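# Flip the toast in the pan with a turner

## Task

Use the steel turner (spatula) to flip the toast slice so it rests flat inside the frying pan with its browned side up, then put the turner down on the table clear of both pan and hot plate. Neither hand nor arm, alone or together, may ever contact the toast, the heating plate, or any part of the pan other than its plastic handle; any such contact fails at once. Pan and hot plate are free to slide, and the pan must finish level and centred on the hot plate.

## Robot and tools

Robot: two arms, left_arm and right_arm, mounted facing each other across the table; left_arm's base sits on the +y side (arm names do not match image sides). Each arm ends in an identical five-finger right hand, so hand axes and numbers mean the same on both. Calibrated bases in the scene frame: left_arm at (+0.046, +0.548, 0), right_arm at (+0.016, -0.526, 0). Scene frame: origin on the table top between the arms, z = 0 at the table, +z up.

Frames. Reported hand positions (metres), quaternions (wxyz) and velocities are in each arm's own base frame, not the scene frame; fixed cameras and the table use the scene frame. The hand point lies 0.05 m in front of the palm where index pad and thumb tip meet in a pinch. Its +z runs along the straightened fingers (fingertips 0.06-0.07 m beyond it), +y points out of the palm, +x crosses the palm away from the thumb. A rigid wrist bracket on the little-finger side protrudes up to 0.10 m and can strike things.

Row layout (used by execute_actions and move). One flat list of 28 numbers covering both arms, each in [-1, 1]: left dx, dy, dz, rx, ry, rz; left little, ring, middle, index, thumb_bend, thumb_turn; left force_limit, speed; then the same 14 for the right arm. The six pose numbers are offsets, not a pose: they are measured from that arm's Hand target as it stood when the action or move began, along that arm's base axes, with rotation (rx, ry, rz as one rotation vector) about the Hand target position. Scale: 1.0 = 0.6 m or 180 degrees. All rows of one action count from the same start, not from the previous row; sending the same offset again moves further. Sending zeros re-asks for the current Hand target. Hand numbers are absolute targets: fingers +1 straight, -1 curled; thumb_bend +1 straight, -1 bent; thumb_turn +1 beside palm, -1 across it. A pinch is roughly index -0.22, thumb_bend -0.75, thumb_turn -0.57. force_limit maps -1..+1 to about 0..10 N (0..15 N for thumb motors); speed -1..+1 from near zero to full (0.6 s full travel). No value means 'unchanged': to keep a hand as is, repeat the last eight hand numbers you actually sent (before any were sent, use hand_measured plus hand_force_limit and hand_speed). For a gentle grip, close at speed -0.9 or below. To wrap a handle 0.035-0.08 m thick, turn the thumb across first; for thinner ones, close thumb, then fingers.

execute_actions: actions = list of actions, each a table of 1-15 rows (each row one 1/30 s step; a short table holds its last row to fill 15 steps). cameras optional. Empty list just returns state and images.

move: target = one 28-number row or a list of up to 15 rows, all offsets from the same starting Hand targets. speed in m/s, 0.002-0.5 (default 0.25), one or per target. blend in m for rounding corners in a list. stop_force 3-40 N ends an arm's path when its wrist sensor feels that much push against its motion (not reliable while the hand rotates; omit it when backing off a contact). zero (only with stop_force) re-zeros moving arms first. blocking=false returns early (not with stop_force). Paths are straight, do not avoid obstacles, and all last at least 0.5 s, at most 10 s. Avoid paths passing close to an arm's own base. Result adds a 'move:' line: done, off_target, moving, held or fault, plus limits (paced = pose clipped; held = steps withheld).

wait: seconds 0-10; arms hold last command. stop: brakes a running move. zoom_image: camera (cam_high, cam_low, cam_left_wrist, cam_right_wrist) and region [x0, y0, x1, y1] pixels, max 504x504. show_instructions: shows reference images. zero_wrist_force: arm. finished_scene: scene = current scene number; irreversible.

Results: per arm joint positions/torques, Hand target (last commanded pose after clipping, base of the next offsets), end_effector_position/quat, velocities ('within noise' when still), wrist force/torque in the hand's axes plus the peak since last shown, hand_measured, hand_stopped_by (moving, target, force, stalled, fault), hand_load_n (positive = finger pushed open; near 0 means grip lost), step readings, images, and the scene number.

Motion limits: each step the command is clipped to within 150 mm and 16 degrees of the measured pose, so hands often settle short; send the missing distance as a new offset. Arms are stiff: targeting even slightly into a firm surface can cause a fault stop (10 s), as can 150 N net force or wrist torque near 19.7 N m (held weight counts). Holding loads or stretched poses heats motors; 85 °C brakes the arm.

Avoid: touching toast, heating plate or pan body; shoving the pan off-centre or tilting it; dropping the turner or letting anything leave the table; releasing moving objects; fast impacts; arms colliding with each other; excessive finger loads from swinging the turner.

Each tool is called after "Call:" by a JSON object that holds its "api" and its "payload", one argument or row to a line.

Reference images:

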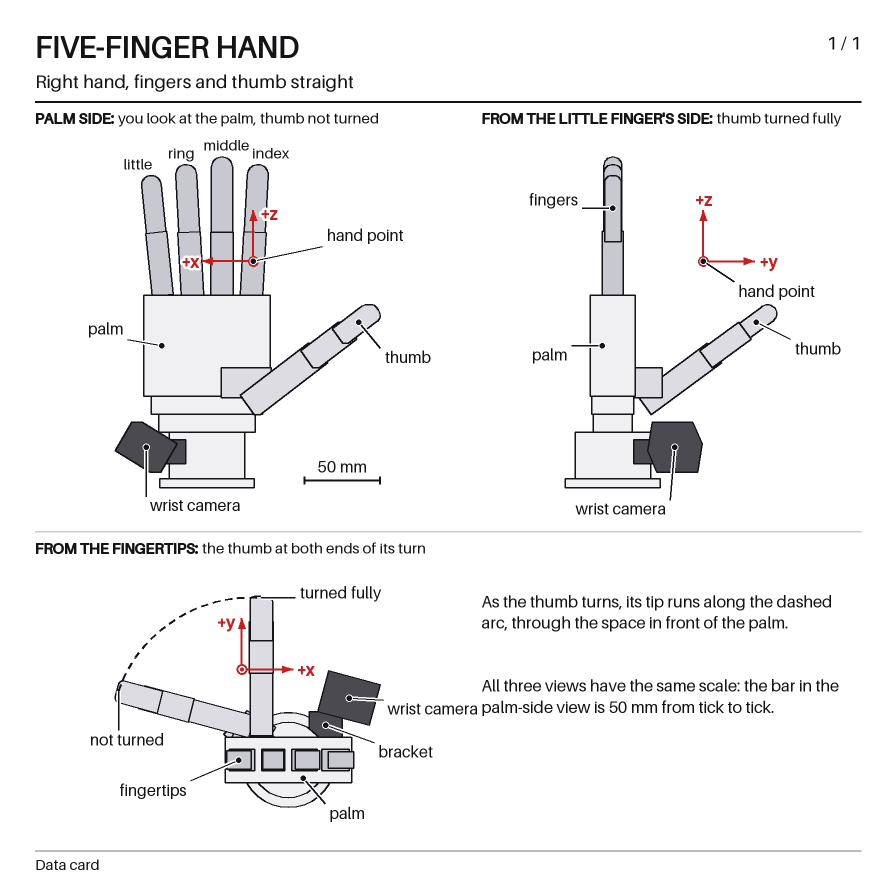

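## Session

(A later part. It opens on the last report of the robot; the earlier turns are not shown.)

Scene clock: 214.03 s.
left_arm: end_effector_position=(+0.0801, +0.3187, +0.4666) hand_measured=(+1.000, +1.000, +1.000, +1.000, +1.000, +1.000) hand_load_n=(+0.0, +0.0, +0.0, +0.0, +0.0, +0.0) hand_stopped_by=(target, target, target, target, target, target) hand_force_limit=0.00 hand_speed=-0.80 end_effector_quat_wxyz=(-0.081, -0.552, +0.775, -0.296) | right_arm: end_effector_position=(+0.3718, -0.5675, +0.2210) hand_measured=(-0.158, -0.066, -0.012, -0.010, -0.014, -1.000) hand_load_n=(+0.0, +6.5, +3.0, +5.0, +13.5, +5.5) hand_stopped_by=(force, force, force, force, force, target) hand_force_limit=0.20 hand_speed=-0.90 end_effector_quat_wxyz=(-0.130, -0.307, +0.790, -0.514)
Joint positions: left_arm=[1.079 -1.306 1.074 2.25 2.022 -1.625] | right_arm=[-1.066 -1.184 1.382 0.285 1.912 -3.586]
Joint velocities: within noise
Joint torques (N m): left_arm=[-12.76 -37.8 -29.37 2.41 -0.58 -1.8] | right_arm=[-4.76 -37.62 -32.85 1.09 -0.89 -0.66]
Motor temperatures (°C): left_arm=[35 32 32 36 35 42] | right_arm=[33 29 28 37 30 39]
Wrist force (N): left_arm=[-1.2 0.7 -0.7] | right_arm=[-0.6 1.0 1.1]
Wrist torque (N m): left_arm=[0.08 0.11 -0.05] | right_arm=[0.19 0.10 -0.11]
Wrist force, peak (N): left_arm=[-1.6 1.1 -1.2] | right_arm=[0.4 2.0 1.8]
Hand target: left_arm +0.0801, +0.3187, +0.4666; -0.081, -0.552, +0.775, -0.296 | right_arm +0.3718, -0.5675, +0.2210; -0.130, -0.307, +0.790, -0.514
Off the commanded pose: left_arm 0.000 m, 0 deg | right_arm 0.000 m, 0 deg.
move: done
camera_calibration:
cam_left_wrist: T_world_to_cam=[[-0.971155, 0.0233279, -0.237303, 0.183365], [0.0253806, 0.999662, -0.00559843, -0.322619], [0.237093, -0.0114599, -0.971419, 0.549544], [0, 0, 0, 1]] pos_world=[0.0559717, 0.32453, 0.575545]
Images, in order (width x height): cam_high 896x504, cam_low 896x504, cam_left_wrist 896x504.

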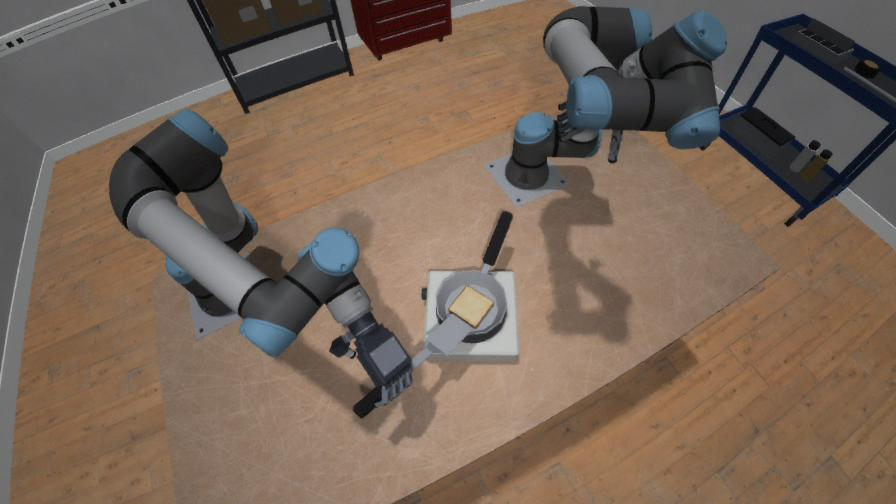

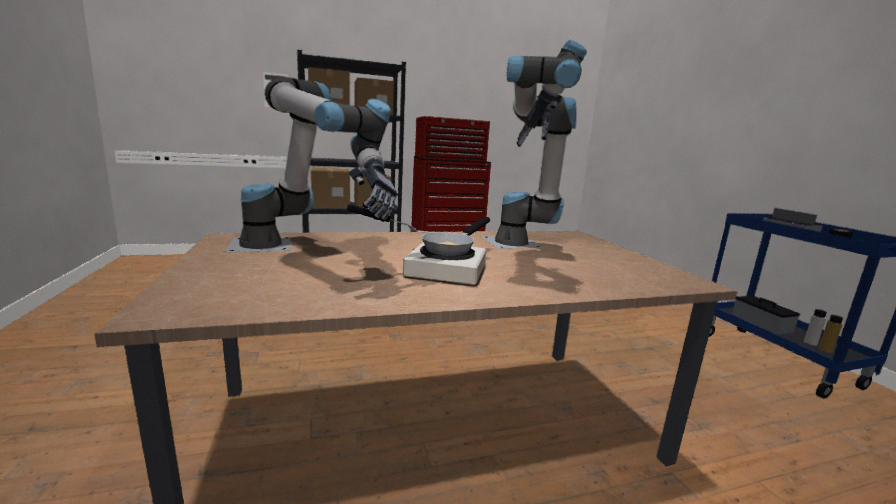

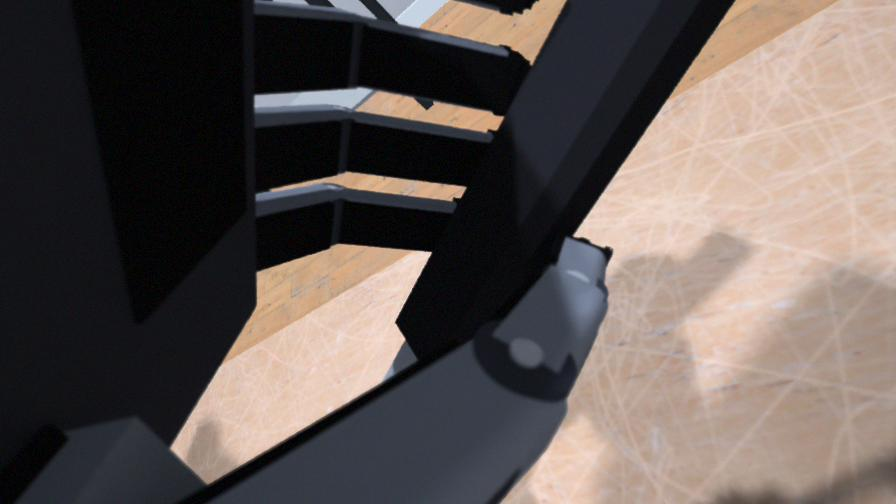

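Call:
{"api": "move", "payload": {
  "target": [0,0,0,0,0,0,1,1,1,1,1,1,0,-0.8,0,0,0,0,0,0,-0.4,-0.4,-0.6,-0.6,-0.3,-1,0.9,-0.9],
  "speed": 0.15,
  "cameras": []
}}

Call:
{"api": "move", "payload": {
  "target": [0,0,0,0,0,0,1,1,1,1,1,1,0,-0.8,0,0,0,0,0,0,-0.5,-0.5,-0.6,-0.6,-0.3,-1,0.5,-0.9],
  "speed": 0.15,
  "cameras": ["cam_low","cam_high"]
}}

Call:
{"api": "zoom_image", "payload": {
  "camera": "cam_low",
  "region": [340, 160, 500, 290]
}}

Call:
{"api": "zoom_image", "payload": {
  "camera": "cam_high",
  "region": [360, 220, 540, 400]
}}

Scene clock: 216.60 s.
left_arm: end_effector_position=(+0.0801, +0.3187, +0.4666) hand_measured=(+1.000, +1.000, +1.000, +1.000, +1.000, +1.000) hand_load_n=(+0.0, +0.0, +0.0, +0.0, -0.5, +0.0) hand_stopped_by=(target, target, target, target, target, target) hand_force_limit=0.00 hand_speed=-0.80 end_effector_quat_wxyz=(-0.081, -0.552, +0.775, -0.296) | right_arm: end_effector_position=(+0.3718, -0.5675, +0.2210) hand_measured=(-0.158, -0.066, -0.026, -0.030, -0.014, -1.000) hand_load_n=(+0.0, +3.0, +9.0, +9.0, +20.0, +2.0) hand_stopped_by=(force, force, force, force, force, target) hand_force_limit=0.90 hand_speed=-0.90 end_effector_quat_wxyz=(-0.130, -0.307, +0.790, -0.514)
Joint positions: left_arm=[1.079 -1.306 1.074 2.25 2.022 -1.625] | right_arm=[-1.067 -1.184 1.382 0.285 1.912 -3.586]
Joint velocities: within noise
Joint torques (N m): left_arm=[-11.98 -37.15 -29.56 2.53 -0.64 -1.83] | right_arm=[-8.16 -37.72 -22.5 -2.01 -1.18 1.92]
Motor temperatures (°C): left_arm=[35 32 32 36 35 42] | right_arm=[33 29 28 37 30 39]
Wrist force (N): left_arm=[-1.2 0.9 -1.0] | right_arm=[-0.7 0.9 1.2]
Wrist torque (N m): left_arm=[0.14 0.12 -0.04] | right_arm=[0.18 0.14 -0.11]
Wrist force, peak (N): left_arm=[-1.4 1.2 -1.2] | right_arm=[-0.8 1.1 1.3]
Hand target: left_arm +0.0801, +0.3187, +0.4666; -0.081, -0.552, +0.775, -0.296 | right_arm +0.3718, -0.5675, +0.2210; -0.130, -0.307, +0.790, -0.514
Off the commanded pose: left_arm 0.000 m, 0 deg | right_arm 0.000 m, 0 deg.
move: done
No camera images: "cameras" was empty.

Scene clock: 218.90 s.
left_arm: end_effector_position=(+0.0801, +0.3187, +0.4666) hand_measured=(+1.000, +1.000, +1.000, +1.000, +1.000, +1.000) hand_load_n=(+0.0, +0.0, +0.0, +0.0, +0.0, +0.0) hand_stopped_by=(target, target, target, target, target, target) hand_force_limit=0.00 hand_speed=-0.80 end_effector_quat_wxyz=(-0.081, -0.552, +0.775, -0.296) | right_arm: end_effector_position=(+0.3718, -0.5675, +0.2210) hand_measured=(-0.500, -0.080, -0.026, -0.030, -0.014, -1.000) hand_load_n=(+0.0, +8.5, +5.5, +9.0, +22.0, +6.0) hand_stopped_by=(target, force, force, force, force, target) hand_force_limit=0.50 hand_speed=-0.90 end_effector_quat_wxyz=(-0.130, -0.307, +0.790, -0.514)
Joint positions: left_arm=[1.079 -1.306 1.074 2.25 2.022 -1.625] | right_arm=[-1.067 -1.184 1.382 0.285 1.912 -3.586]
Joint velocities: within noise
Joint torques (N m): left_arm=[-12.18 -37.87 -32.95 2.47 -0.63 -1.62] | right_arm=[-8.66 -37.65 -21.28 -1.38 -0.97 1.79]
Motor temperatures (°C): left_arm=[35 32 32 36 35 42] | right_arm=[33 29 28 37 30 39]
Wrist force (N): left_arm=[-1.2 0.9 -1.0] | right_arm=[-0.7 1.0 1.1]
Wrist torque (N m): left_arm=[0.14 0.12 -0.04] | right_arm=[0.20 0.14 -0.10]
Wrist force, peak (N): left_arm=[-1.6 1.2 -1.1] | right_arm=[-0.6 1.0 1.3]
Hand target: left_arm +0.0801, +0.3187, +0.4666; -0.081, -0.552, +0.775, -0.296 | right_arm +0.3718, -0.5675, +0.2210; -0.130, -0.307, +0.790, -0.514
Off the commanded pose: left_arm 0.000 m, 0 deg | right_arm 0.000 m, 0 deg.
move: done
Images, in order (width x height): cam_high 896x504, cam_low 896x504.

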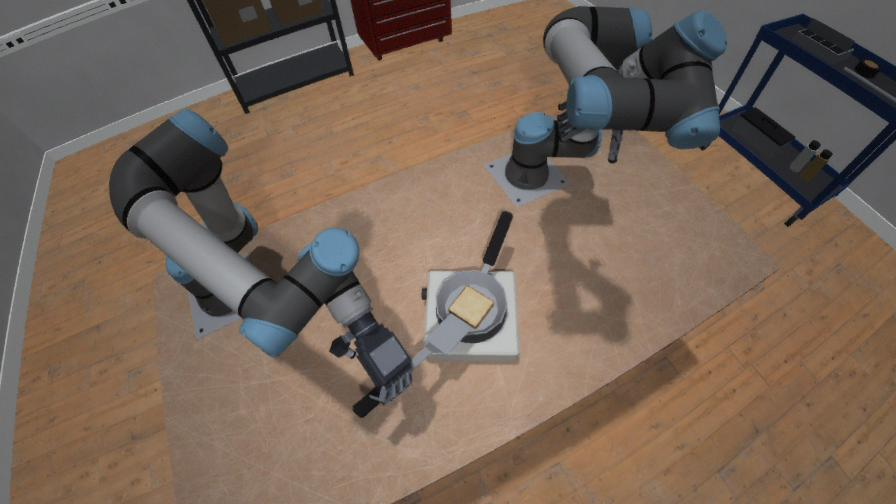

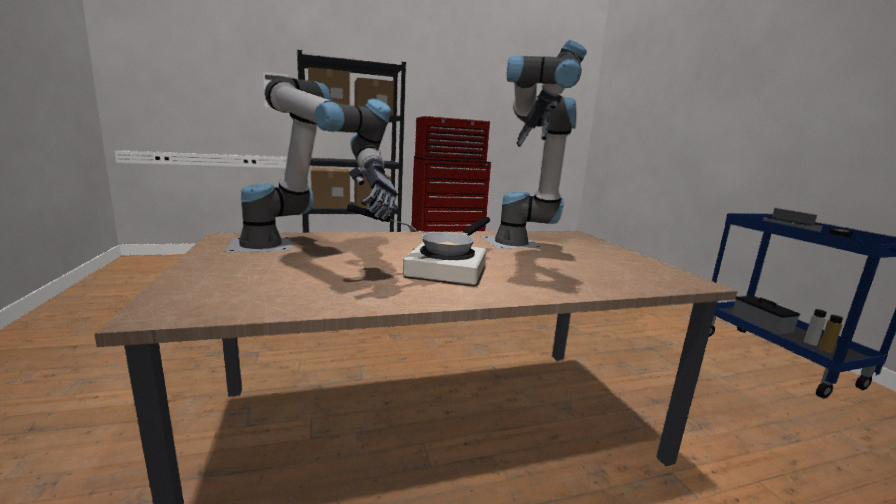

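Scaled by 3.150 from the camera's 896x504 image, which has a finer 1280x720 frame.

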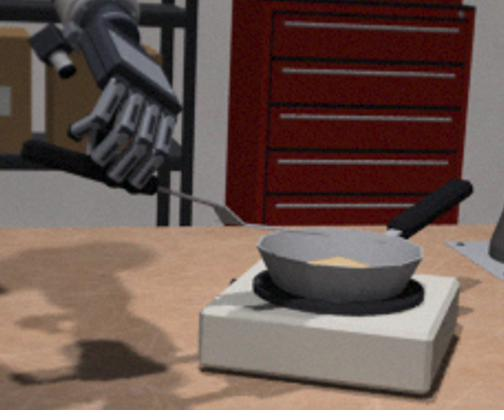

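Scaled by 2.800 from the camera's 896x504 image, which has a finer 1280x720 frame.

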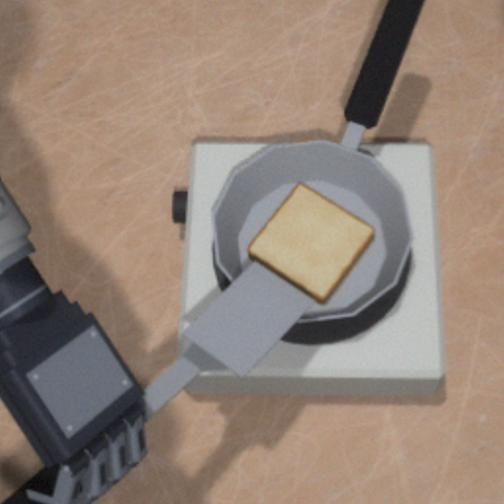

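Call:
{"api": "move", "payload": {
  "target": [0,0,0,0,0,0,1,1,1,1,1,1,0,-0.8,0,0,0,0,0,0,-1,-0.5,-0.6,-0.6,-0.3,-1,-0.1,-0.8],
  "speed": 0.15,
  "cameras": ["cam_low"]
}}

Call:
{"api": "zoom_image", "payload": {
  "camera": "cam_low",
  "region": [340, 160, 440, 250]
}}

Scene clock: 221.60 s.
left_arm: end_effector_position=(+0.0801, +0.3187, +0.4666) hand_measured=(+1.000, +1.000, +1.000, +1.000, +1.000, +1.000) hand_load_n=(+0.0, +0.0, +0.0, +0.0, +0.0, +0.0) hand_stopped_by=(target, target, target, target, target, target) hand_force_limit=0.00 hand_speed=-0.80 end_effector_quat_wxyz=(-0.081, -0.552, +0.775, -0.296) | right_arm: end_effector_position=(+0.3718, -0.5675, +0.2210) hand_measured=(-1.000, -0.080, -0.026, -0.030, -0.014, -1.000) hand_load_n=(+0.0, +8.5, +5.5, +9.0, +22.0, +6.0) hand_stopped_by=(target, force, force, force, force, target) hand_force_limit=-0.10 hand_speed=-0.80 end_effector_quat_wxyz=(-0.130, -0.307, +0.790, -0.514)
Joint positions: left_arm=[1.079 -1.306 1.074 2.25 2.022 -1.625] | right_arm=[-1.067 -1.184 1.382 0.285 1.912 -3.586]
Joint velocities: within noise
Joint torques (N m): left_arm=[-11.47 -36.47 -32.59 2.58 -0.68 -1.56] | right_arm=[-8.22 -38.13 -20.7 -0.37 -0.39 1.74]
Motor temperatures (°C): left_arm=[35 32 32 36 35 42] | right_arm=[33 29 28 37 30 39]
Wrist force (N): left_arm=[-1.5 1.2 -1.3] | right_arm=[-0.7 0.9 1.3]
Wrist torque (N m): left_arm=[0.19 0.18 -0.05] | right_arm=[0.17 0.14 -0.11]
Wrist force, peak (N): left_arm=[-1.5 1.2 -1.3] | right_arm=[-0.6 1.0 1.4]
Hand target: left_arm +0.0801, +0.3187, +0.4666; -0.081, -0.552, +0.775, -0.296 | right_arm +0.3718, -0.5675, +0.2210; -0.130, -0.307, +0.790, -0.514
Off the commanded pose: left_arm 0.000 m, 0 deg | right_arm 0.000 m, 0 deg.
move: done
Images, in order (width x height): cam_low 896x504.

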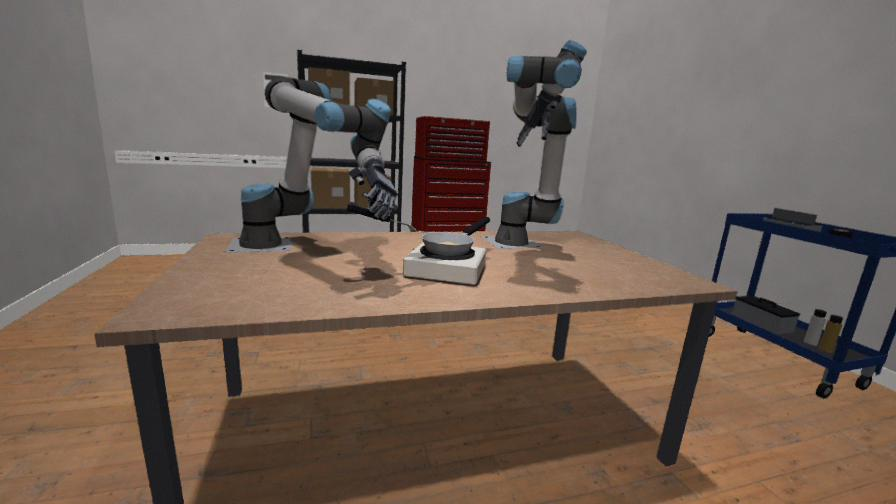

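Scaled by 5.040 from the camera's 896x504 image, which has a finer 1280x720 frame.

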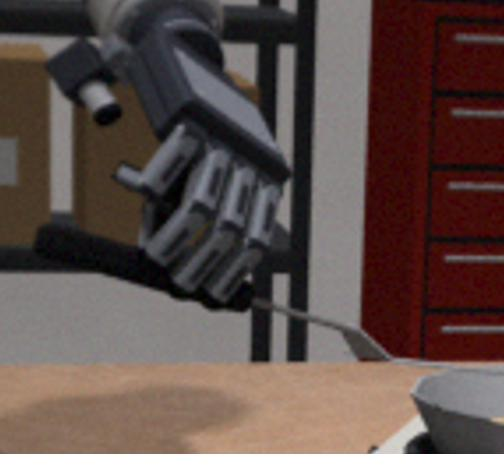

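Call:
{"api": "move", "payload": {
  "target": [
    [0,0,0,0,0,0,1,1,1,1,1,1,0,-0.8,0,0,0.14,-0.0543,0.1681,0,-1,-0.5,-0.6,-0.6,-0.3,-1,-0.1,-0.8],
    [0,0,0,0,0,0,1,1,1,1,1,1,0,-0.8,0.15,0.12,0.12,-0.0543,0.1681,0,-1,-0.5,-0.6,-0.6,-0.3,-1,-0.1,-0.8]
  ],
  "speed": 0.15,
  "cameras": ["cam_low","cam_high"]
}}

Call:
{"api": "zoom_image", "payload": {
  "camera": "cam_low",
  "region": [390, 180, 500, 290]
}}

Call:
{"api": "zoom_image", "payload": {
  "camera": "cam_high",
  "region": [400, 240, 540, 360]
}}

Scene clock: 229.90 s.
left_arm: end_effector_position=(+0.0801, +0.3187, +0.4666) hand_measured=(+1.000, +1.000, +1.000, +1.000, +1.000, +1.000) hand_load_n=(+0.0, +0.0, +0.0, +0.0, +0.0, +0.0) hand_stopped_by=(target, target, target, target, target, target) hand_force_limit=0.00 hand_speed=-0.80 end_effector_quat_wxyz=(-0.081, -0.552, +0.775, -0.296) | right_arm: end_effector_position=(+0.4618, -0.4956, +0.2930) hand_measured=(-1.000, -0.080, -0.026, -0.030, -0.014, -1.000) hand_load_n=(+0.0, +8.5, +6.0, +8.5, +22.0, +6.0) hand_stopped_by=(target, force, force, force, force, target) hand_force_limit=-0.10 hand_speed=-0.80 end_effector_quat_wxyz=(-0.357, -0.418, +0.683, -0.481)
Joint positions: left_arm=[1.079 -1.306 1.074 2.25 2.022 -1.625] | right_arm=[-0.708 -0.994 1.038 0.426 2.467 -3.951]
Joint velocities: within noise
Joint torques (N m): left_arm=[-11.84 -36.9 -32.36 2.78 -0.48 -1.51] | right_arm=[3.37 -53.16 -20.12 -1.54 0.51 -1.27]
Motor temperatures (°C): left_arm=[35 32 32 36 35 42] | right_arm=[33 29 28 37 30 39]
Wrist force (N): left_arm=[-1.1 1.2 -1.2] | right_arm=[-1.6 0.9 1.2]
Wrist torque (N m): left_arm=[0.18 0.11 -0.02] | right_arm=[0.25 0.20 -0.19]
Wrist force, peak (N): left_arm=[-1.6 1.2 -1.3] | right_arm=[-0.8 1.8 2.0]
Hand target: left_arm +0.0801, +0.3187, +0.4666; -0.081, -0.552, +0.775, -0.296 | right_arm +0.4618, -0.4955, +0.2930; -0.357, -0.418, +0.683, -0.481
Off the commanded pose: left_arm 0.000 m, 0 deg | right_arm 0.000 m, 0 deg.
move: done
Images, in order (width x height): cam_high 896x504, cam_low 896x504.

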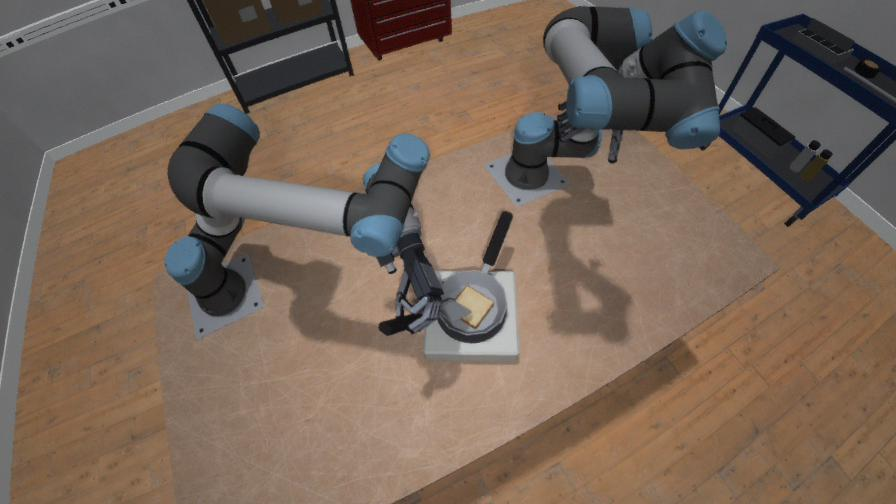

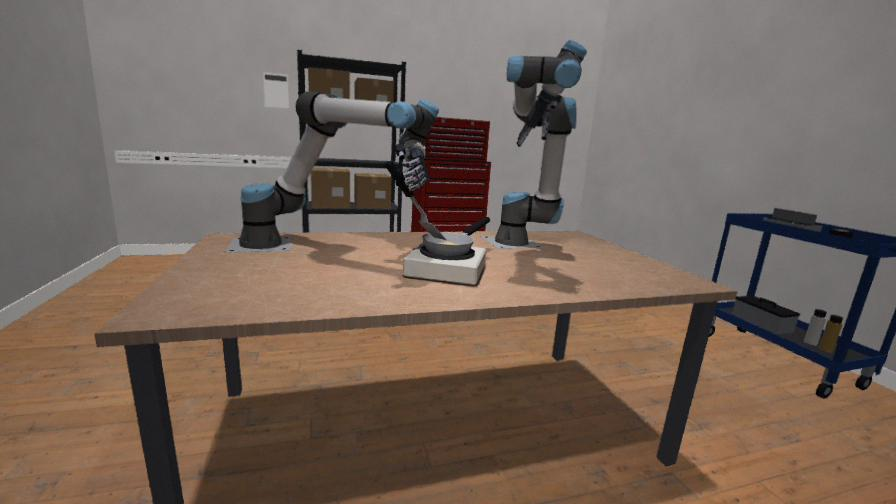

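Scaled by 4.582 from the camera's 896x504 image, which has a finer 1280x720 frame.

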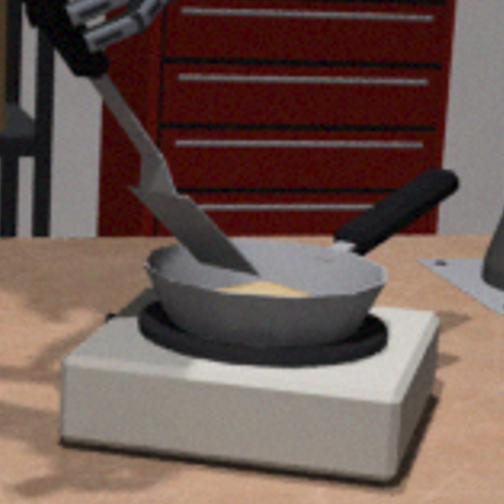

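Scaled by 3.600 from the camera's 896x504 image, which has a finer 1280x720 frame.

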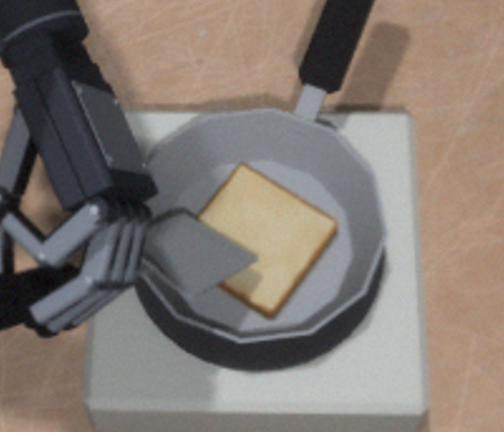

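Call:
{"api": "move", "payload": {
  "target": [0,0,0,0,0,0,1,1,1,1,1,1,0,-0.8,0,0,0.005,-0.0137,0.0423,0,-1,-0.5,-0.6,-0.6,-0.3,-1,-0.1,-0.8],
  "speed": 0.15,
  "cameras": ["cam_low","cam_high"]
}}

Call:
{"api": "zoom_image", "payload": {
  "camera": "cam_low",
  "region": [390, 180, 500, 290]
}}

Call:
{"api": "zoom_image", "payload": {
  "camera": "cam_high",
  "region": [400, 240, 540, 360]
}}

Scene clock: 232.03 s.
left_arm: end_effector_position=(+0.0801, +0.3187, +0.4666) hand_measured=(+1.000, +1.000, +1.000, +1.000, +1.000, +1.000) hand_load_n=(+0.0, +0.0, +0.0, +0.0, +0.0, +0.0) hand_stopped_by=(target, target, target, target, target, target) hand_force_limit=0.00 hand_speed=-0.80 end_effector_quat_wxyz=(-0.081, -0.552, +0.775, -0.296) | right_arm: end_effector_position=(+0.4619, -0.4954, +0.2959) hand_measured=(-1.000, -0.080, -0.026, -0.030, -0.014, -1.000) hand_load_n=(+0.0, +9.0, +6.0, +9.0, +22.0, +6.0) hand_stopped_by=(target, force, force, force, force, target) hand_force_limit=-0.10 hand_speed=-0.80 end_effector_quat_wxyz=(-0.410, -0.441, +0.647, -0.467)
Joint positions: left_arm=[1.079 -1.306 1.074 2.25 2.022 -1.625] | right_arm=[-0.685 -0.976 1.044 0.345 2.538 -4.115]
Joint velocities: within noise
Joint torques (N m): left_arm=[-11.91 -36.05 -32.03 2.92 -0.53 -1.51] | right_arm=[-8.77 -58.28 -33.68 1.05 0.2 -1.18]
Motor temperatures (°C): left_arm=[35 32 32 36 35 42] | right_arm=[33 29 28 37 30 39]
Wrist force (N): left_arm=[-1.0 1.1 -0.9] | right_arm=[-1.9 0.4 0.9]
Wrist torque (N m): left_arm=[0.16 0.09 -0.02] | right_arm=[0.22 0.24 -0.25]
Wrist force, peak (N): left_arm=[-1.5 1.4 -1.1] | right_arm=[-2.0 0.8 1.0]
Hand target: left_arm +0.0801, +0.3187, +0.4666; -0.081, -0.552, +0.775, -0.296 | right_arm +0.4618, -0.4955, +0.2960; -0.410, -0.441, +0.647, -0.467
Off the commanded pose: left_arm 0.000 m, 0 deg | right_arm 0.000 m, 0 deg.
move: done
Images, in order (width x height): cam_high 896x504, cam_low 896x504.

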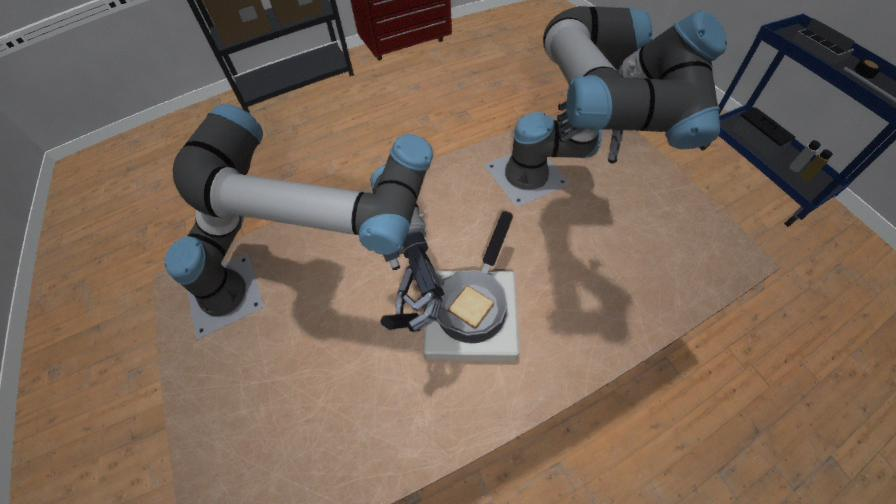

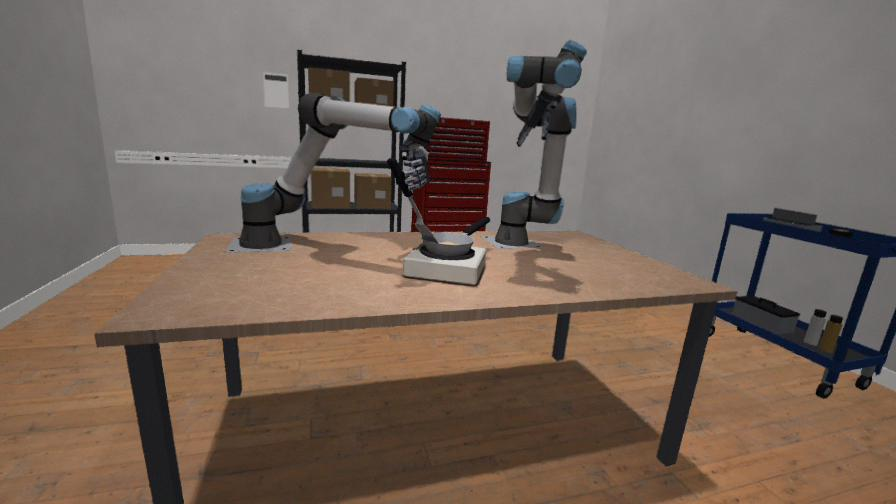

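Scaled by 4.582 from the camera's 896x504 image, which has a finer 1280x720 frame.

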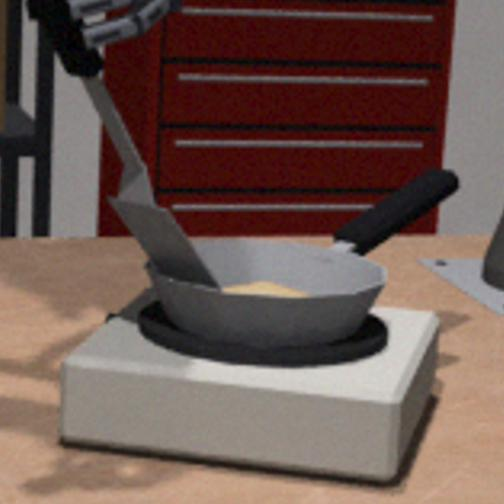

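Scaled by 3.600 from the camera's 896x504 image, which has a finer 1280x720 frame.

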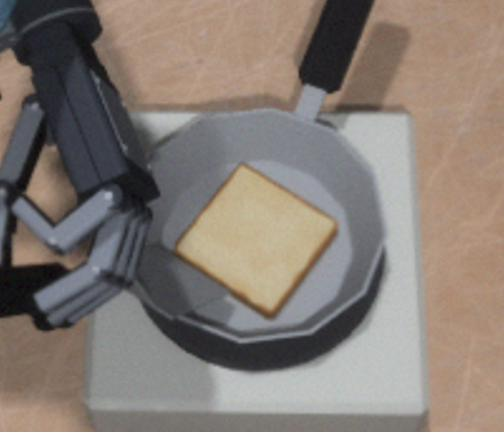

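Call:
{"api": "move", "payload": {
  "target": [0,0,0,0,0,0,1,1,1,1,1,1,0,-0.8,0.0618,0.0201,0.025,-0.0171,0.0529,0,-1,-0.5,-0.6,-0.6,-0.3,-1,-0.1,-0.8],
  "speed": 0.1,
  "cameras": ["cam_low","cam_high"]
}}

Call:
{"api": "zoom_image", "payload": {
  "camera": "cam_low",
  "region": [390, 180, 500, 290]
}}

Call:
{"api": "zoom_image", "payload": {
  "camera": "cam_high",
  "region": [400, 240, 540, 360]
}}

Scene clock: 235.73 s.
left_arm: end_effector_position=(+0.0801, +0.3187, +0.4666) hand_measured=(+1.000, +1.000, +1.000, +1.000, +1.000, +1.000) hand_load_n=(+0.0, +0.0, +0.0, +0.0, +0.0, +0.0) hand_stopped_by=(target, target, target, target, target, target) hand_force_limit=0.00 hand_speed=-0.80 end_effector_quat_wxyz=(-0.081, -0.552, +0.775, -0.296) | right_arm: end_effector_position=(+0.4990, -0.4834, +0.3110) hand_measured=(-1.000, -0.080, -0.026, -0.030, -0.014, -1.000) hand_load_n=(+0.0, +9.0, +5.5, +9.0, +21.5, +5.5) hand_stopped_by=(target, force, force, force, force, target) hand_force_limit=-0.10 hand_speed=-0.80 end_effector_quat_wxyz=(-0.474, -0.467, +0.598, -0.446)
Joint positions: left_arm=[1.079 -1.306 1.074 2.25 2.022 -1.625] | right_arm=[-0.612 -0.879 0.907 0.308 2.659 -4.321]
Joint velocities: within noise
Joint torques (N m): left_arm=[-12.07 -36.48 -31.03 2.9 -0.41 -1.43] | right_arm=[-9.65 -58.89 -20.06 1.77 -0.34 -0.07]
Motor temperatures (°C): left_arm=[35 32 32 36 35 42] | right_arm=[33 29 28 37 30 39]
Wrist force (N): left_arm=[-1.0 1.1 -1.1] | right_arm=[-2.0 0.1 0.5]
Wrist torque (N m): left_arm=[0.16 0.09 -0.02] | right_arm=[0.22 0.26 -0.28]
Wrist force, peak (N): left_arm=[-1.5 1.3 -1.4] | right_arm=[-2.3 0.3 1.0]
Hand target: left_arm +0.0801, +0.3187, +0.4666; -0.081, -0.552, +0.775, -0.296 | right_arm +0.4989, -0.4834, +0.3110; -0.474, -0.467, +0.598, -0.446
Off the commanded pose: left_arm 0.000 m, 0 deg | right_arm 0.000 m, 0 deg.
move: done
Images, in order (width x height): cam_high 896x504, cam_low 896x504.

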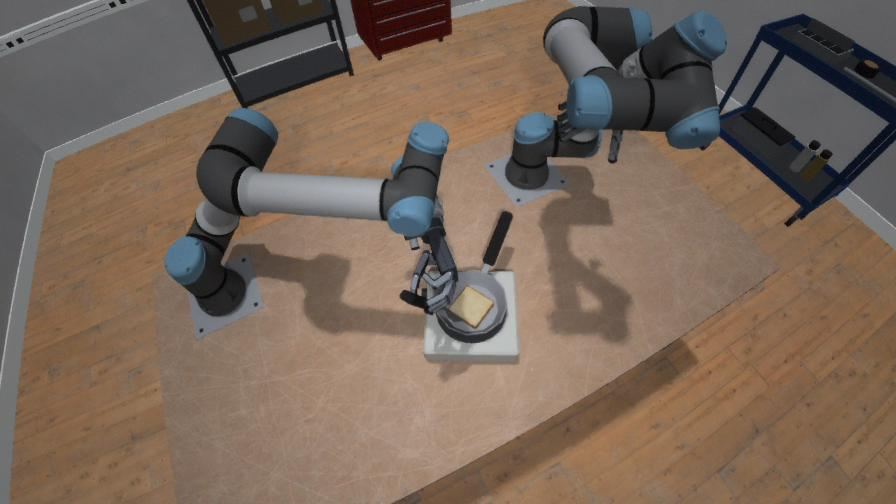

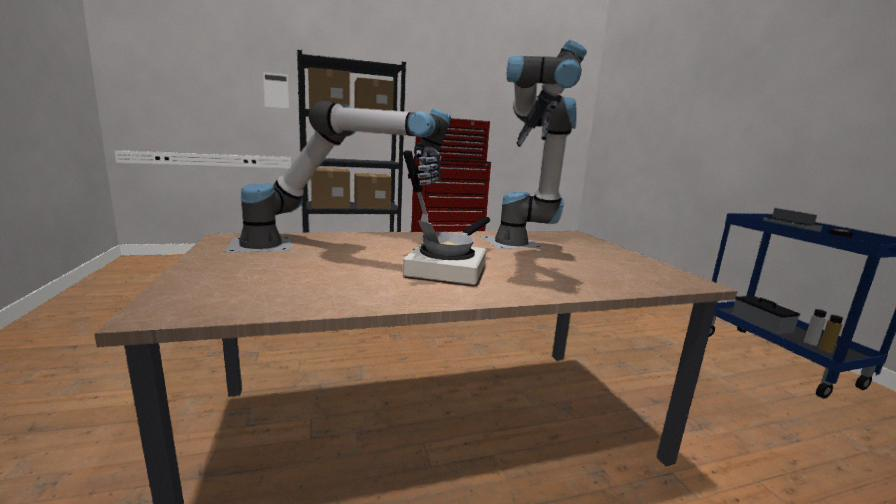

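Scaled by 4.582 from the camera's 896x504 image, which has a finer 1280x720 frame.

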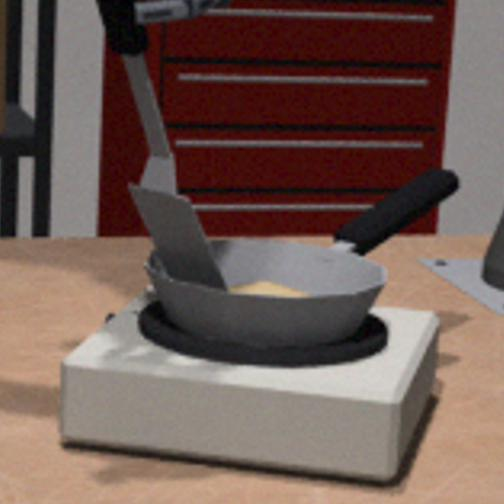

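Scaled by 3.600 from the camera's 896x504 image, which has a finer 1280x720 frame.

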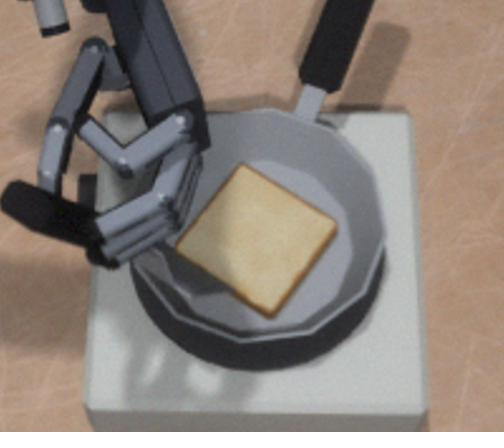

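Call:
{"api": "move", "payload": {
  "target": [0,0,0,0,0,0,1,1,1,1,1,1,0,-0.8,0,0,-0.05,0,0,0,-1,-0.5,-0.6,-0.6,-0.3,-1,-0.1,-0.8],
  "speed": 0.015,
  "stop_force": 3,
  "cameras": ["cam_low","cam_high"]
}}

Call:
{"api": "zoom_image", "payload": {
  "camera": "cam_low",
  "region": [390, 180, 500, 290]
}}

Call:
{"api": "zoom_image", "payload": {
  "camera": "cam_high",
  "region": [400, 240, 540, 360]
}}

Scene clock: 238.83 s.
left_arm: end_effector_position=(+0.0801, +0.3187, +0.4666) hand_measured=(+1.000, +1.000, +1.000, +1.000, +1.000, +1.000) hand_load_n=(+0.0, +0.0, +0.0, +0.0, +0.0, -0.5) hand_stopped_by=(target, target, target, target, target, target) hand_force_limit=0.00 hand_speed=-0.80 end_effector_quat_wxyz=(-0.081, -0.552, +0.775, -0.296) | right_arm: end_effector_position=(+0.4989, -0.4835, +0.2934) hand_measured=(-1.000, -0.080, -0.026, -0.030, -0.014, -1.000) hand_load_n=(+0.5, +9.5, +6.0, +8.0, +22.0, +5.5) hand_stopped_by=(target, force, force, force, force, target) hand_force_limit=-0.10 hand_speed=-0.80 end_effector_quat_wxyz=(-0.474, -0.467, +0.598, -0.446)
Joint positions: left_arm=[1.079 -1.306 1.074 2.25 2.022 -1.625] | right_arm=[-0.612 -0.877 0.947 0.265 2.659 -4.321]
Joint velocities: within noise
Joint torques (N m): left_arm=[-10.97 -35.81 -33.08 2.83 -0.55 -1.28] | right_arm=[-2.99 -63.02 -37.04 -0.81 1.72 1.44]
Motor temperatures (°C): left_arm=[35 32 32 36 35 42] | right_arm=[33 29 28 37 30 39]
Wrist force (N): left_arm=[-1.3 1.1 -0.9] | right_arm=[-1.9 0.1 0.7]
Wrist torque (N m): left_arm=[0.16 0.13 -0.04] | right_arm=[0.21 0.25 -0.30]
Wrist force, peak (N): left_arm=[-1.3 1.3 -1.3] | right_arm=[1.9 0.3 1.3]
Hand target: left_arm +0.0801, +0.3187, +0.4666; -0.081, -0.552, +0.775, -0.296 | right_arm +0.4989, -0.4834, +0.2934; -0.474, -0.467, +0.598, -0.446 (not the last commanded pose)
Off the commanded pose: left_arm 0.000 m, 0 deg | right_arm 0.012 m, 0 deg.
move: contact (right_arm)
Images, in order (width x height): cam_high 896x504, cam_low 896x504.

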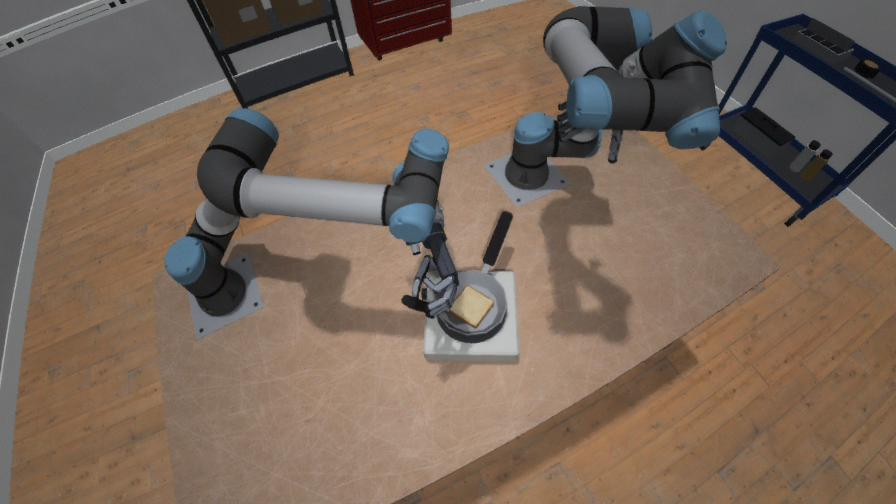

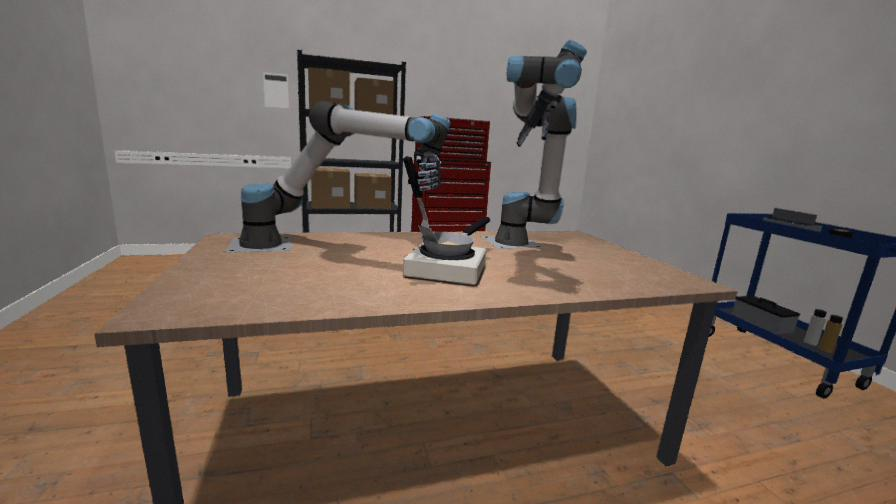

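Scaled by 4.582 from the camera's 896x504 image, which has a finer 1280x720 frame.

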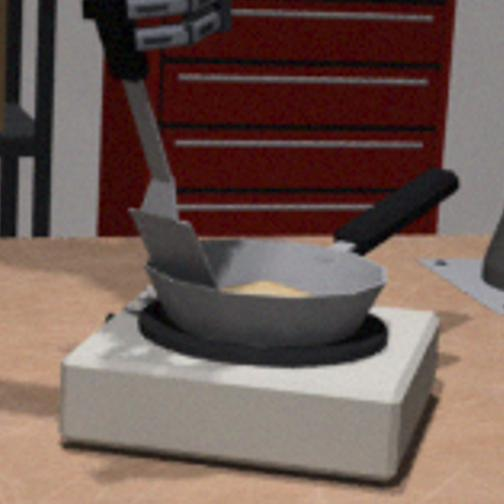

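Scaled by 3.600 from the camera's 896x504 image, which has a finer 1280x720 frame.

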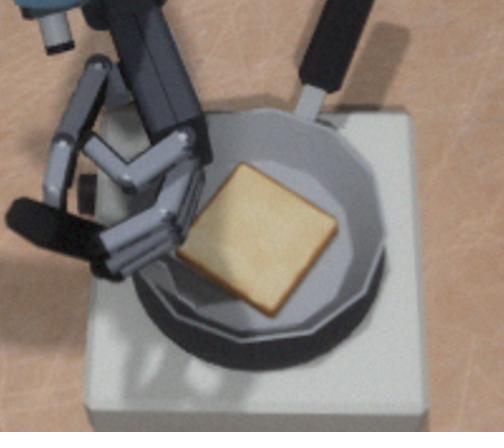

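Call:
{"api": "zoom_image", "payload": {
  "camera": "cam_low",
  "region": [415, 210, 485, 260]
}}

Call:
{"api": "zoom_image", "payload": {
  "camera": "cam_high",
  "region": [425, 260, 515, 350]
}}

Scaled by 7.200 from the camera's 896x504 image, which has a finer 1280x720 frame.

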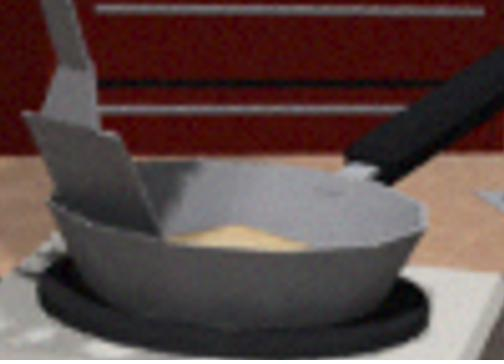

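Scaled by 5.600 from the camera's 896x504 image, which has a finer 1280x720 frame.

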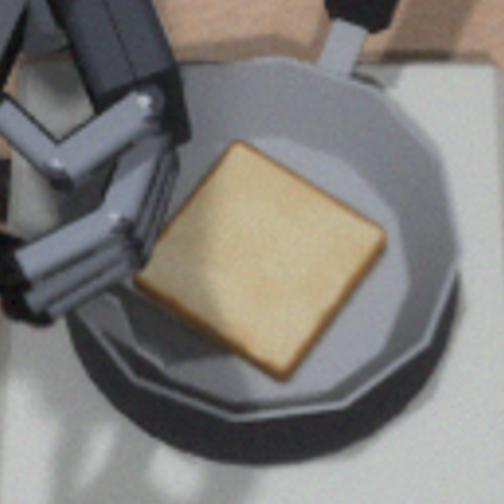

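Call:
{"api": "zoom_image", "payload": {
  "camera": "cam_high",
  "region": [435, 300, 485, 340]
}}

Scaled by 10.080 from the camera's 896x504 image, which has a finer 1280x720 frame.

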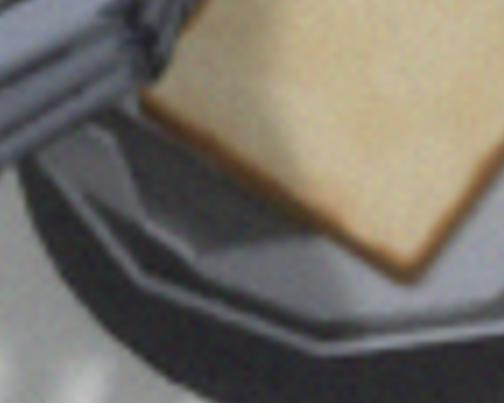

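Call:
{"api": "move", "payload": {
  "target": [
    [0,0,0,0,0,0,1,1,1,1,1,1,0,-0.8,0,0,0.01,0,0,0,-1,-0.5,-0.6,-0.6,-0.3,-1,-0.1,-0.8],
    [0,0,0,0,0,0,1,1,1,1,1,1,0,-0.8,-0.0158,0.0058,0.01,0,0,0,-1,-0.5,-0.6,-0.6,-0.3,-1,-0.1,-0.8]
  ],
  "speed": 0.05,
  "cameras": []
}}

Call:
{"api": "move", "payload": {
  "target": [0,0,0,0,0,0,1,1,1,1,1,1,0,-0.8,0,0,-0.05,0,0,0,-1,-0.5,-0.6,-0.6,-0.3,-1,-0.1,-0.8],
  "speed": 0.01,
  "stop_force": 3,
  "cameras": ["cam_low","cam_high"]
}}

Call:
{"api": "zoom_image", "payload": {
  "camera": "cam_low",
  "region": [415, 210, 485, 260]
}}

Call:
{"api": "zoom_image", "payload": {
  "camera": "cam_high",
  "region": [435, 300, 485, 340]
}}

Scene clock: 257.57 s.
left_arm: end_effector_position=(+0.0801, +0.3187, +0.4666) hand_measured=(+1.000, +1.000, +1.000, +1.000, +1.000, +1.000) hand_load_n=(+0.0, +0.0, +0.0, +0.0, +0.0, +0.0) hand_stopped_by=(target, target, target, target, target, target) hand_force_limit=0.00 hand_speed=-0.80 end_effector_quat_wxyz=(-0.081, -0.552, +0.775, -0.296) | right_arm: end_effector_position=(+0.4894, -0.4800, +0.2994) hand_measured=(-1.000, -0.080, -0.026, -0.030, -0.014, -1.000) hand_load_n=(+0.0, +8.0, +6.5, +10.5, +20.5, +7.5) hand_stopped_by=(target, force, force, force, force, target) hand_force_limit=-0.10 hand_speed=-0.80 end_effector_quat_wxyz=(-0.474, -0.467, +0.598, -0.446)
Joint positions: left_arm=[1.079 -1.306 1.074 2.25 2.022 -1.625] | right_arm=[-0.617 -0.908 0.984 0.257 2.655 -4.324]
Joint velocities: within noise
Joint torques (N m): left_arm=[-10.81 -36.68 -31.13 3.07 -0.47 -1.41] | right_arm=[1.96 -49.78 -35.72 2.29 1.44 -2.09]
Motor temperatures (°C): left_arm=[35 32 32 36 35 42] | right_arm=[33 29 28 37 29 39]
Wrist force (N): left_arm=[-1.4 1.0 -0.8] | right_arm=[-1.8 -0.7 0.6]
Wrist torque (N m): left_arm=[0.14 0.14 -0.05] | right_arm=[0.14 0.32 -0.16]
Wrist force, peak (N): left_arm=[-1.5 1.3 -1.1] | right_arm=[-2.6 0.1 0.8]
Hand target: left_arm +0.0801, +0.3187, +0.4666; -0.081, -0.552, +0.775, -0.296 | right_arm +0.4894, -0.4800, +0.2994; -0.474, -0.467, +0.598, -0.446
Off the commanded pose: left_arm 0.000 m, 0 deg | right_arm 0.000 m, 0 deg.
move: done
No camera images: "cameras" was empty.

Scene clock: 259.50 s.
left_arm: end_effector_position=(+0.0801, +0.3187, +0.4666) hand_measured=(+1.000, +1.000, +1.000, +1.000, +1.000, +1.000) hand_load_n=(+0.0, +0.0, +0.0, +0.0, +0.0, +0.0) hand_stopped_by=(target, target, target, target, target, target) hand_force_limit=0.00 hand_speed=-0.80 end_effector_quat_wxyz=(-0.081, -0.552, +0.775, -0.296) | right_arm: end_effector_position=(+0.4894, -0.4800, +0.2904) hand_measured=(-1.000, -0.080, -0.026, -0.030, -0.014, -1.000) hand_load_n=(+0.0, +8.5, +7.0, +9.5, +20.0, +7.0) hand_stopped_by=(target, force, force, force, force, target) hand_force_limit=-0.10 hand_speed=-0.80 end_effector_quat_wxyz=(-0.474, -0.467, +0.598, -0.446)
Joint positions: left_arm=[1.079 -1.306 1.074 2.25 2.022 -1.625] | right_arm=[-0.617 -0.906 1.004 0.235 2.655 -4.324]
Joint velocities: within noise
Joint torques (N m): left_arm=[-11.82 -35.81 -31.68 3.19 -0.51 -1.2] | right_arm=[6.83 -62.22 -36.57 2.59 -0.68 1.16]
Motor temperatures (°C): left_arm=[35 32 32 36 35 42] | right_arm=[33 29 28 37 29 39]
Wrist force (N): left_arm=[-1.3 1.0 -1.1] | right_arm=[-2.0 -1.1 0.4]
Wrist torque (N m): left_arm=[0.16 0.14 -0.04] | right_arm=[0.11 0.27 -0.09]
Wrist force, peak (N): left_arm=[-1.4 1.2 -1.3] | right_arm=[2.2 0.0 1.5]
Hand target: left_arm +0.0801, +0.3187, +0.4666; -0.081, -0.552, +0.775, -0.296 | right_arm +0.4894, -0.4800, +0.2904; -0.474, -0.467, +0.598, -0.446 (not the last commanded pose)
Off the commanded pose: left_arm 0.000 m, 0 deg | right_arm 0.021 m, 0 deg.
move: contact (right_arm)
Images, in order (width x height): cam_high 896x504, cam_low 896x504.

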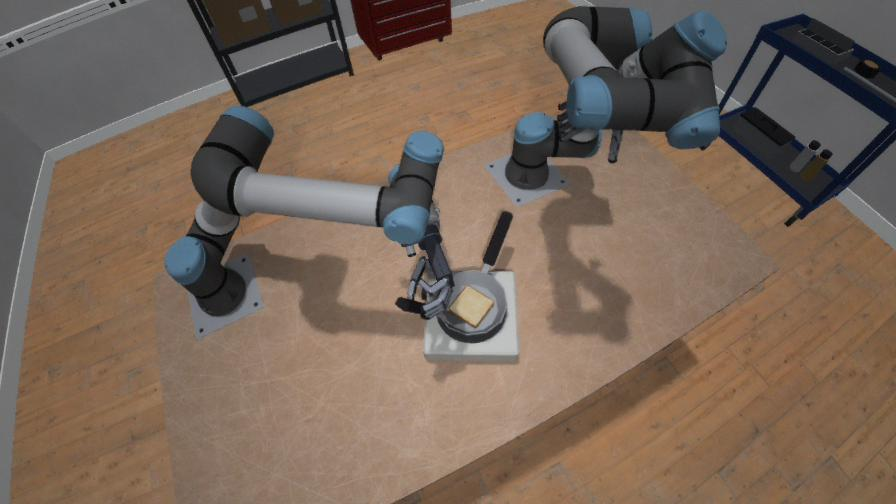

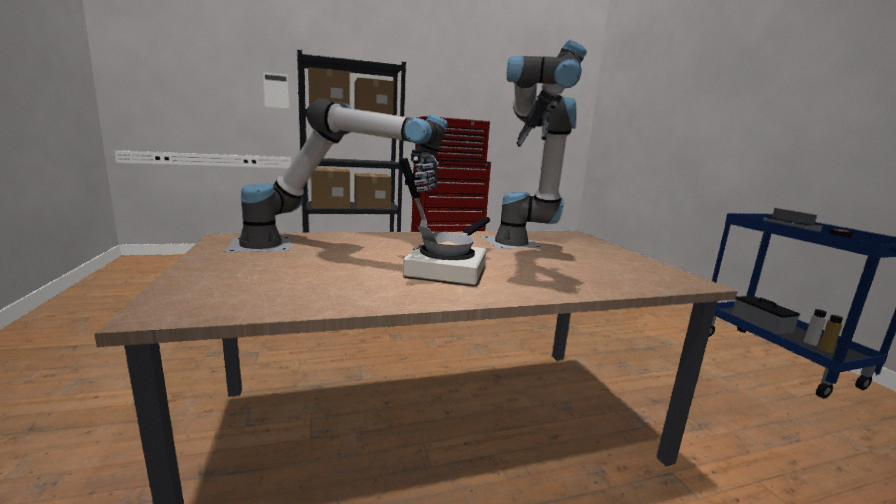

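Scaled by 7.200 from the camera's 896x504 image, which has a finer 1280x720 frame.

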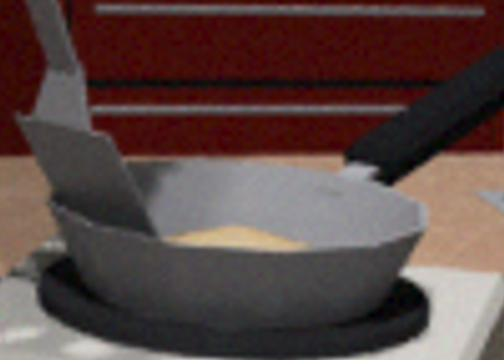

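Scaled by 10.080 from the camera's 896x504 image, which has a finer 1280x720 frame.

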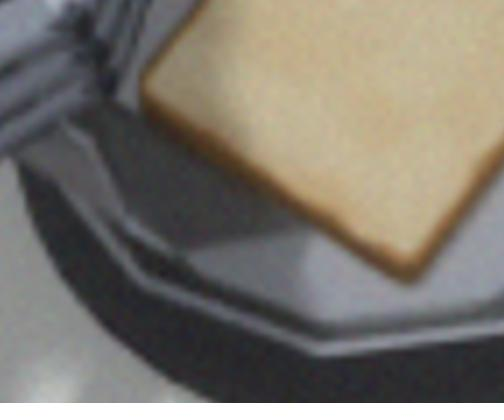

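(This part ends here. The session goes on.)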